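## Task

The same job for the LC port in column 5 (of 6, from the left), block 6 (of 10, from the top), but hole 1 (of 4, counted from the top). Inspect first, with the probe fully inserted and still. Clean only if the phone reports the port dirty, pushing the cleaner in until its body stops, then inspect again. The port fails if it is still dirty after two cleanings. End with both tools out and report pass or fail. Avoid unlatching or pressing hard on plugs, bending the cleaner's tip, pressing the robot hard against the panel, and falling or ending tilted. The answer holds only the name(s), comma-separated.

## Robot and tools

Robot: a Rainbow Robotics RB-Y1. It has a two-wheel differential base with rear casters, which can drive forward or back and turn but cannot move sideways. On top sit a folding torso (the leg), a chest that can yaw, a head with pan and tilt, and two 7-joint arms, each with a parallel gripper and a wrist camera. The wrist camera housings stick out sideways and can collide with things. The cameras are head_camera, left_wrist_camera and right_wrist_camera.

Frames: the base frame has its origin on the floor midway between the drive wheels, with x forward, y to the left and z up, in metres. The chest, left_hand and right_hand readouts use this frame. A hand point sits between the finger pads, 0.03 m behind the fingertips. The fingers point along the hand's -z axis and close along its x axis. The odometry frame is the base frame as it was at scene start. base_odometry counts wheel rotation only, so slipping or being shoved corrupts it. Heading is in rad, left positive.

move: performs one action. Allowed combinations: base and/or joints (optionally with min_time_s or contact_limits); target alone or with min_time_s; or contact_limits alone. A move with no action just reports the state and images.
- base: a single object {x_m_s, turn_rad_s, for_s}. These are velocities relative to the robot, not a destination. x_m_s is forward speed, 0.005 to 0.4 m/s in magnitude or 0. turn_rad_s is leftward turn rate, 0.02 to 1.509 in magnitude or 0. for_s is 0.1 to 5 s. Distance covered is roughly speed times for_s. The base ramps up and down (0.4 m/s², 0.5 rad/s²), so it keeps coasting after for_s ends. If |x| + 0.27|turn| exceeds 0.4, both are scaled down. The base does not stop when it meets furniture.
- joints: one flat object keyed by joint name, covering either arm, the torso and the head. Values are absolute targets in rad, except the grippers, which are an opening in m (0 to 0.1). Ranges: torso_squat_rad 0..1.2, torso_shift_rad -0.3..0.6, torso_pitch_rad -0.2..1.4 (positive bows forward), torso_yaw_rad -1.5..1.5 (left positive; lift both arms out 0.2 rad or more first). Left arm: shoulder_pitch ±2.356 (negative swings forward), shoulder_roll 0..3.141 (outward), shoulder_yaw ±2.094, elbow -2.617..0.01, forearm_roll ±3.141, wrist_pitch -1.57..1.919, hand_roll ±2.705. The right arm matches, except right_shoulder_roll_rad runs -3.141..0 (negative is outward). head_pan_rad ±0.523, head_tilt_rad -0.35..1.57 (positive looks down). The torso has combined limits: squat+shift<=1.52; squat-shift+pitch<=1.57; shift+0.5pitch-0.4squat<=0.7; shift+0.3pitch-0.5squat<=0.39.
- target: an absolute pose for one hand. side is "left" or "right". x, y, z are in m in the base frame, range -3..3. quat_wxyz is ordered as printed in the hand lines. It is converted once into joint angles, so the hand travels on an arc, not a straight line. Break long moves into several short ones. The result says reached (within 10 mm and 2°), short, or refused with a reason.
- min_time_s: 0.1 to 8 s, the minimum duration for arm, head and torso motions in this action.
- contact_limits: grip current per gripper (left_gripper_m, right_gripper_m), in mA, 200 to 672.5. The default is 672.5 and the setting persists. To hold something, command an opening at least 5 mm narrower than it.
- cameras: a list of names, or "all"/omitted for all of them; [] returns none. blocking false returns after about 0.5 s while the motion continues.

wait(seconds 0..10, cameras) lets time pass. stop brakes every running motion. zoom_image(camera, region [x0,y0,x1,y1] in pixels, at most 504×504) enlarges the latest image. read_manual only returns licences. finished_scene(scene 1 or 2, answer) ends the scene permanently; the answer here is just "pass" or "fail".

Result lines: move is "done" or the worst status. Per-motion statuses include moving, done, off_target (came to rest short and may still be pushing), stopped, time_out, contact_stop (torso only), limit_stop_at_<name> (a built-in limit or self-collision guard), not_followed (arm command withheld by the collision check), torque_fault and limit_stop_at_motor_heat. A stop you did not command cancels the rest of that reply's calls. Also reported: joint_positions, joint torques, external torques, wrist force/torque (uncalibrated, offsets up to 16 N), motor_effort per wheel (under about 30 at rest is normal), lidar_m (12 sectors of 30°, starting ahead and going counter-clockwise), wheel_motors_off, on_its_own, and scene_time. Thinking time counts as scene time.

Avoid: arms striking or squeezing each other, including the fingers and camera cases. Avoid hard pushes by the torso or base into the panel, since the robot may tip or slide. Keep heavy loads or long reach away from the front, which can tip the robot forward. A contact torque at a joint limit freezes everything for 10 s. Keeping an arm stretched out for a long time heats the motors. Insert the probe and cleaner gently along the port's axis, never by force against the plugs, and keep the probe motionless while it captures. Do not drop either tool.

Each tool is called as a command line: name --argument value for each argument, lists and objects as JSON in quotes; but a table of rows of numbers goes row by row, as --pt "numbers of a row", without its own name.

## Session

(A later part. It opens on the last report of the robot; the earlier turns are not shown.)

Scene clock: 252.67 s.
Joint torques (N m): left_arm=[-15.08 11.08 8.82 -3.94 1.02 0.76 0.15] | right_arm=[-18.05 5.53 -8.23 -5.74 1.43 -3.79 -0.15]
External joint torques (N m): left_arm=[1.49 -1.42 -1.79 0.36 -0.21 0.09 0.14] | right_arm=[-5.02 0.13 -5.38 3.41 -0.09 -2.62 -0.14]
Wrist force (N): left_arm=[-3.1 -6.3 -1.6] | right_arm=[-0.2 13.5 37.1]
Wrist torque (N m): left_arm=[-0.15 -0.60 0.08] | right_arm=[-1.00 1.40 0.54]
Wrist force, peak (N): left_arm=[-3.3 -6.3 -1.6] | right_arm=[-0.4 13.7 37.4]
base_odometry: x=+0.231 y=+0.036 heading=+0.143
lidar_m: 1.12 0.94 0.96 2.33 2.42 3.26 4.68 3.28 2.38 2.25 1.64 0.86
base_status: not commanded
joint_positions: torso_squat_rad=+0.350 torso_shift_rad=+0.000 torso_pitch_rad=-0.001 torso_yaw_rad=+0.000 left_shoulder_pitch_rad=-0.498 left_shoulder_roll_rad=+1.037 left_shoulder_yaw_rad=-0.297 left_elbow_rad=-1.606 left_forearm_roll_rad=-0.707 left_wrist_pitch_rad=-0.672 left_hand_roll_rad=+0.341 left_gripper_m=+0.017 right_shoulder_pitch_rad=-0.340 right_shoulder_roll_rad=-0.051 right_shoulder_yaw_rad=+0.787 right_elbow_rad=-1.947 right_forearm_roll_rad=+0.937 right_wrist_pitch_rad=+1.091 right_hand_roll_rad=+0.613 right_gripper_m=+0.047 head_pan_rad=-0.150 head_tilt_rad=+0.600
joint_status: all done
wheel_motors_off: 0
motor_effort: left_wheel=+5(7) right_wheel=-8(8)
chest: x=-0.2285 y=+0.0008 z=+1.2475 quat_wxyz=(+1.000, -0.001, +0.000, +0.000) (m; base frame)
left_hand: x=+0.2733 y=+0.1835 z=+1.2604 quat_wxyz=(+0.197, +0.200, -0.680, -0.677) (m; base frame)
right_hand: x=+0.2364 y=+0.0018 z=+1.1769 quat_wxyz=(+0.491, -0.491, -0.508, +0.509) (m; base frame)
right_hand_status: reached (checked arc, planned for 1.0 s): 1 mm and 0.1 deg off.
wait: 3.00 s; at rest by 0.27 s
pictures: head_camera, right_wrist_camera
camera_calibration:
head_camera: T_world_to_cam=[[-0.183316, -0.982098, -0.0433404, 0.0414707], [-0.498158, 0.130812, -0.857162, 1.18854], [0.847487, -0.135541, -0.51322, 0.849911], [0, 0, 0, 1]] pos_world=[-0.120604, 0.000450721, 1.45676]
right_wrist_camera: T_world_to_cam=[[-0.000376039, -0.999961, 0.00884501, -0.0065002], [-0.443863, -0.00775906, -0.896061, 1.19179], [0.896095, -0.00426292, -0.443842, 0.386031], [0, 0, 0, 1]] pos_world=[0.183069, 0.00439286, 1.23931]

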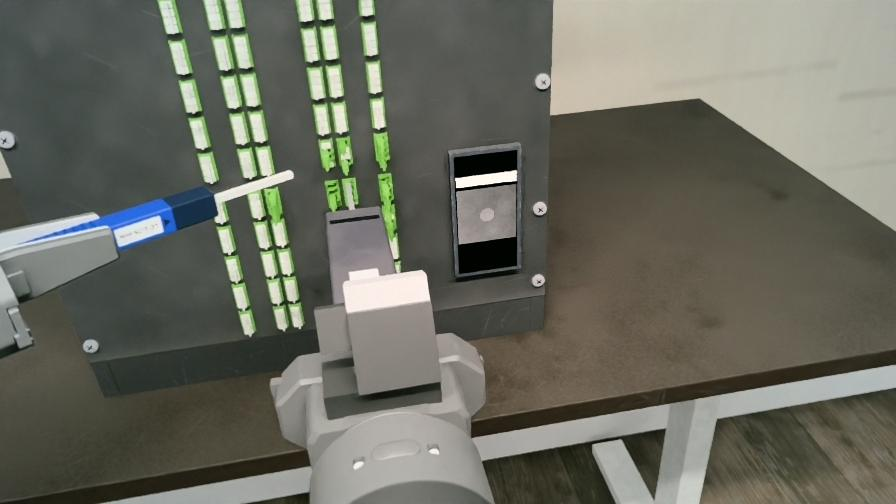

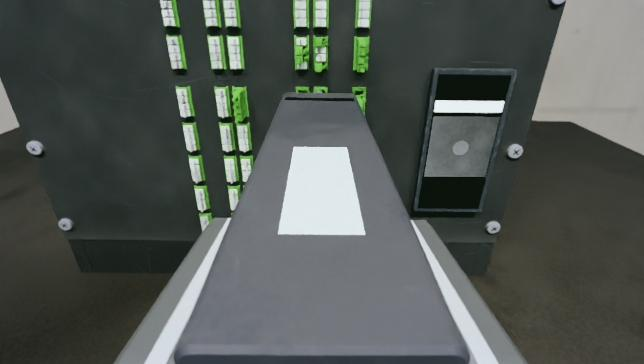

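move --target '{"side": "right", "x": 0.2180, "y": 0.0016, "z": 1.1769, "quat_wxyz": [0.4914, -0.4914, -0.5084, 0.5084]}' --min_time_s 1.5 --cameras '[]'

move --target '{"side": "right", "x": 0.1920, "y": 0.0010, "z": 1.1765, "quat_wxyz": [0.4914, -0.4914, -0.5084, 0.5084]}' --min_time_s 1.2 --cameras '["head_camera", "left_wrist_camera", "right_wrist_camera"]'

zoom_image --camera "left_wrist_camera" --region '[232, 150, 302, 200]'

zoom_image --camera "right_wrist_camera" --region '[405, 60, 525, 220]'

Scene clock: 263.17 s.
Joint torques (N m): left_arm=[-14.84 10.91 8.54 -3.96 0.92 0.78 0.29] | right_arm=[-10.08 4.7 -0.45 -9.03 2.13 -1.7 0.37]
External joint torques (N m): left_arm=[1.72 -1.59 -2.07 0.34 -0.3 0.11 0.27] | right_arm=[1.97 -1.06 2.16 0.07 0.61 -0.5 0.38]
Wrist force (N): left_arm=[-3.1 -6.2 -1.6] | right_arm=[2.8 12.2 5.5]
Wrist torque (N m): left_arm=[-0.16 -0.60 0.07] | right_arm=[-1.30 0.48 0.48]
Wrist force, peak (N): left_arm=[-3.3 -6.4 -1.7] | right_arm=[-0.1 13.8 37.3]
move: done
base_odometry: x=+0.231 y=+0.036 heading=+0.143
lidar_m: 1.12 0.92 0.96 2.33 2.41 3.26 4.68 3.28 2.37 2.25 1.64 0.88
base_status: not commanded
joint_positions: torso_squat_rad=+0.350 torso_shift_rad=+0.000 torso_pitch_rad=+0.000 torso_yaw_rad=+0.000 left_shoulder_pitch_rad=-0.498 left_shoulder_roll_rad=+1.037 left_shoulder_yaw_rad=-0.297 left_elbow_rad=-1.606 left_forearm_roll_rad=-0.707 left_wrist_pitch_rad=-0.672 left_hand_roll_rad=+0.341 left_gripper_m=+0.017 right_shoulder_pitch_rad=-0.296 right_shoulder_roll_rad=-0.055 right_shoulder_yaw_rad=+0.829 right_elbow_rad=-2.006 right_forearm_roll_rad=+0.968 right_wrist_pitch_rad=+1.119 right_hand_roll_rad=+0.626 right_gripper_m=+0.047 head_pan_rad=-0.150 head_tilt_rad=+0.600
joint_status: all done
wheel_motors_off: 0
motor_effort: left_wheel=+6(8) right_wheel=-8(8)
chest: x=-0.2280 y=+0.0008 z=+1.2475 quat_wxyz=(+1.000, -0.001, +0.000, +0.000) (m; base frame)
left_hand: x=+0.2738 y=+0.1835 z=+1.2600 quat_wxyz=(+0.198, +0.200, -0.680, -0.677) (m; base frame)
right_hand: x=+0.2186 y=+0.0016 z=+1.1767 quat_wxyz=(+0.492, -0.491, -0.508, +0.508) (m; base frame)
right_hand_status: reached (checked arc, planned for 1.5 s): 1 mm and 0.0 deg off.
pictures: none
No camera images: "cameras" was empty.

Scene clock: 264.70 s.
Joint torques (N m): left_arm=[-15.74 11.24 8.56 -3.93 1.09 0.88 0.19] | right_arm=[-8.7 5.31 -0.24 -8.77 2.16 -1.7 0.24]
External joint torques (N m): left_arm=[0.82 -1.26 -2.05 0.37 -0.13 0.21 0.18] | right_arm=[1.93 -0.83 2.02 0.24 0.63 -0.48 0.25]
Wrist force (N): left_arm=[-3.1 -6.2 -1.6] | right_arm=[2.6 12.2 5.5]
Wrist torque (N m): left_arm=[-0.16 -0.59 0.09] | right_arm=[-1.28 0.47 0.48]
Wrist force, peak (N): left_arm=[-3.2 -6.4 -1.6] | right_arm=[2.7 12.7 5.1]
move: done
base_odometry: x=+0.231 y=+0.036 heading=+0.143
lidar_m: 1.11 0.93 0.97 2.33 2.42 3.28 4.67 3.29 2.35 2.25 1.64 0.88
base_status: not commanded
joint_positions: torso_squat_rad=+0.350 torso_shift_rad=+0.000 torso_pitch_rad=+0.000 torso_yaw_rad=+0.000 left_shoulder_pitch_rad=-0.498 left_shoulder_roll_rad=+1.037 left_shoulder_yaw_rad=-0.297 left_elbow_rad=-1.606 left_forearm_roll_rad=-0.707 left_wrist_pitch_rad=-0.672 left_hand_roll_rad=+0.341 left_gripper_m=+0.017 right_shoulder_pitch_rad=-0.233 right_shoulder_roll_rad=-0.064 right_shoulder_yaw_rad=+0.894 right_elbow_rad=-2.084 right_forearm_roll_rad=+1.020 right_wrist_pitch_rad=+1.156 right_hand_roll_rad=+0.641 right_gripper_m=+0.047 head_pan_rad=-0.150 head_tilt_rad=+0.600
joint_status: all done
wheel_motors_off: 0
motor_effort: left_wheel=+8(8) right_wheel=-7(8)
chest: x=-0.2280 y=+0.0008 z=+1.2475 quat_wxyz=(+1.000, -0.001, +0.000, +0.000) (m; base frame)
left_hand: x=+0.2738 y=+0.1835 z=+1.2600 quat_wxyz=(+0.198, +0.200, -0.680, -0.677) (m; base frame)
right_hand: x=+0.1922 y=+0.0010 z=+1.1766 quat_wxyz=(+0.492, -0.491, -0.508, +0.508) (m; base frame)
right_hand_status: reached (checked arc, planned for 1.2 s): 0 mm and 0.0 deg off.
pictures: head_camera, left_wrist_camera, right_wrist_camera
camera_calibration:
head_camera: T_world_to_cam=[[-0.183354, -0.982096, -0.0432235, 0.0414014], [-0.498704, 0.130817, -0.856844, 1.18823], [0.847157, -0.13555, -0.513761, 0.850101], [0, 0, 0, 1]] pos_world=[-0.120004, 0.000450707, 1.45666]
left_wrist_camera: T_world_to_cam=[[-0.828994, -0.557642, -0.0424741, 0.3861], [-0.219911, 0.394866, -0.892031, 1.14497], [0.514205, -0.730149, -0.449973, 0.635581], [0, 0, 0, 1]] pos_world=[0.245048, 0.227263, 1.32375]
right_wrist_camera: T_world_to_cam=[[-0.00118315, -0.999964, 0.00834334, -0.0065816], [-0.443277, -0.0069544, -0.896358, 1.17218], [0.896384, -0.00475894, -0.443253, 0.424732], [0, 0, 0, 1]] pos_world=[0.138871, 0.00359174, 1.23901]

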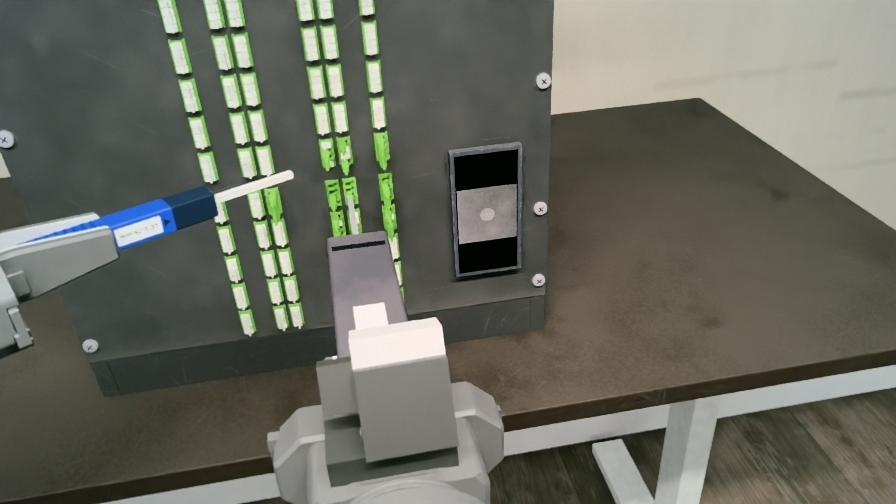

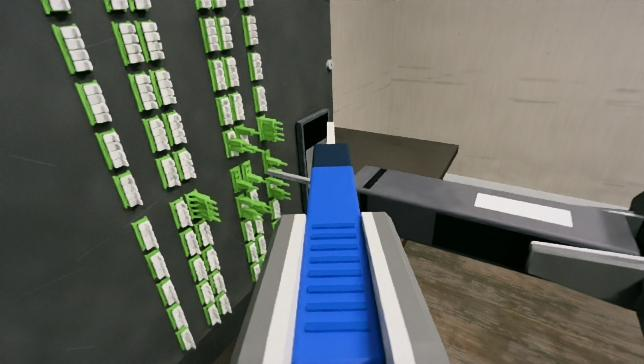

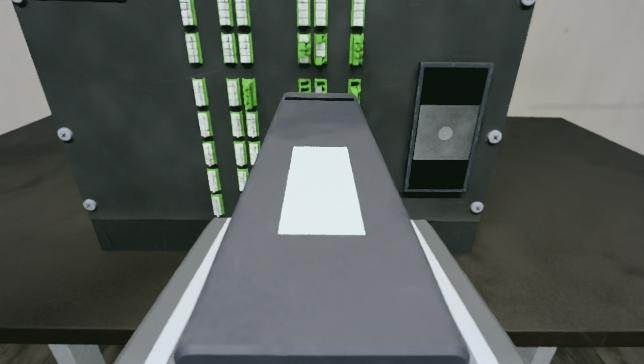

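Scaled by 7.200 from the camera's 644x364 image, which has a finer 1265x715 frame.

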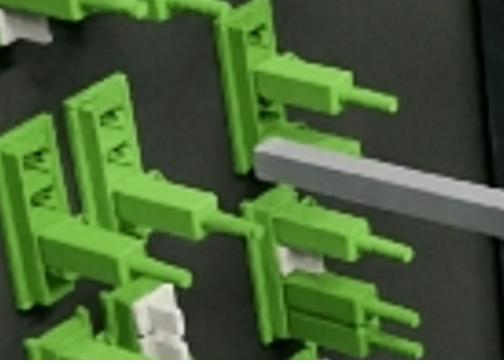

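Scaled by 3.150 from the camera's 644x364 image, which has a finer 1265x715 frame.

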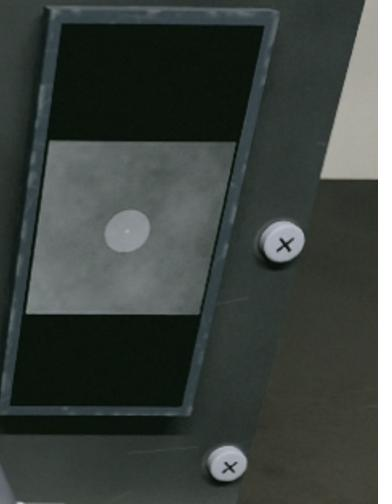

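finished_scene --scene 2 --answer "pass"

The scene is finished: the task was done.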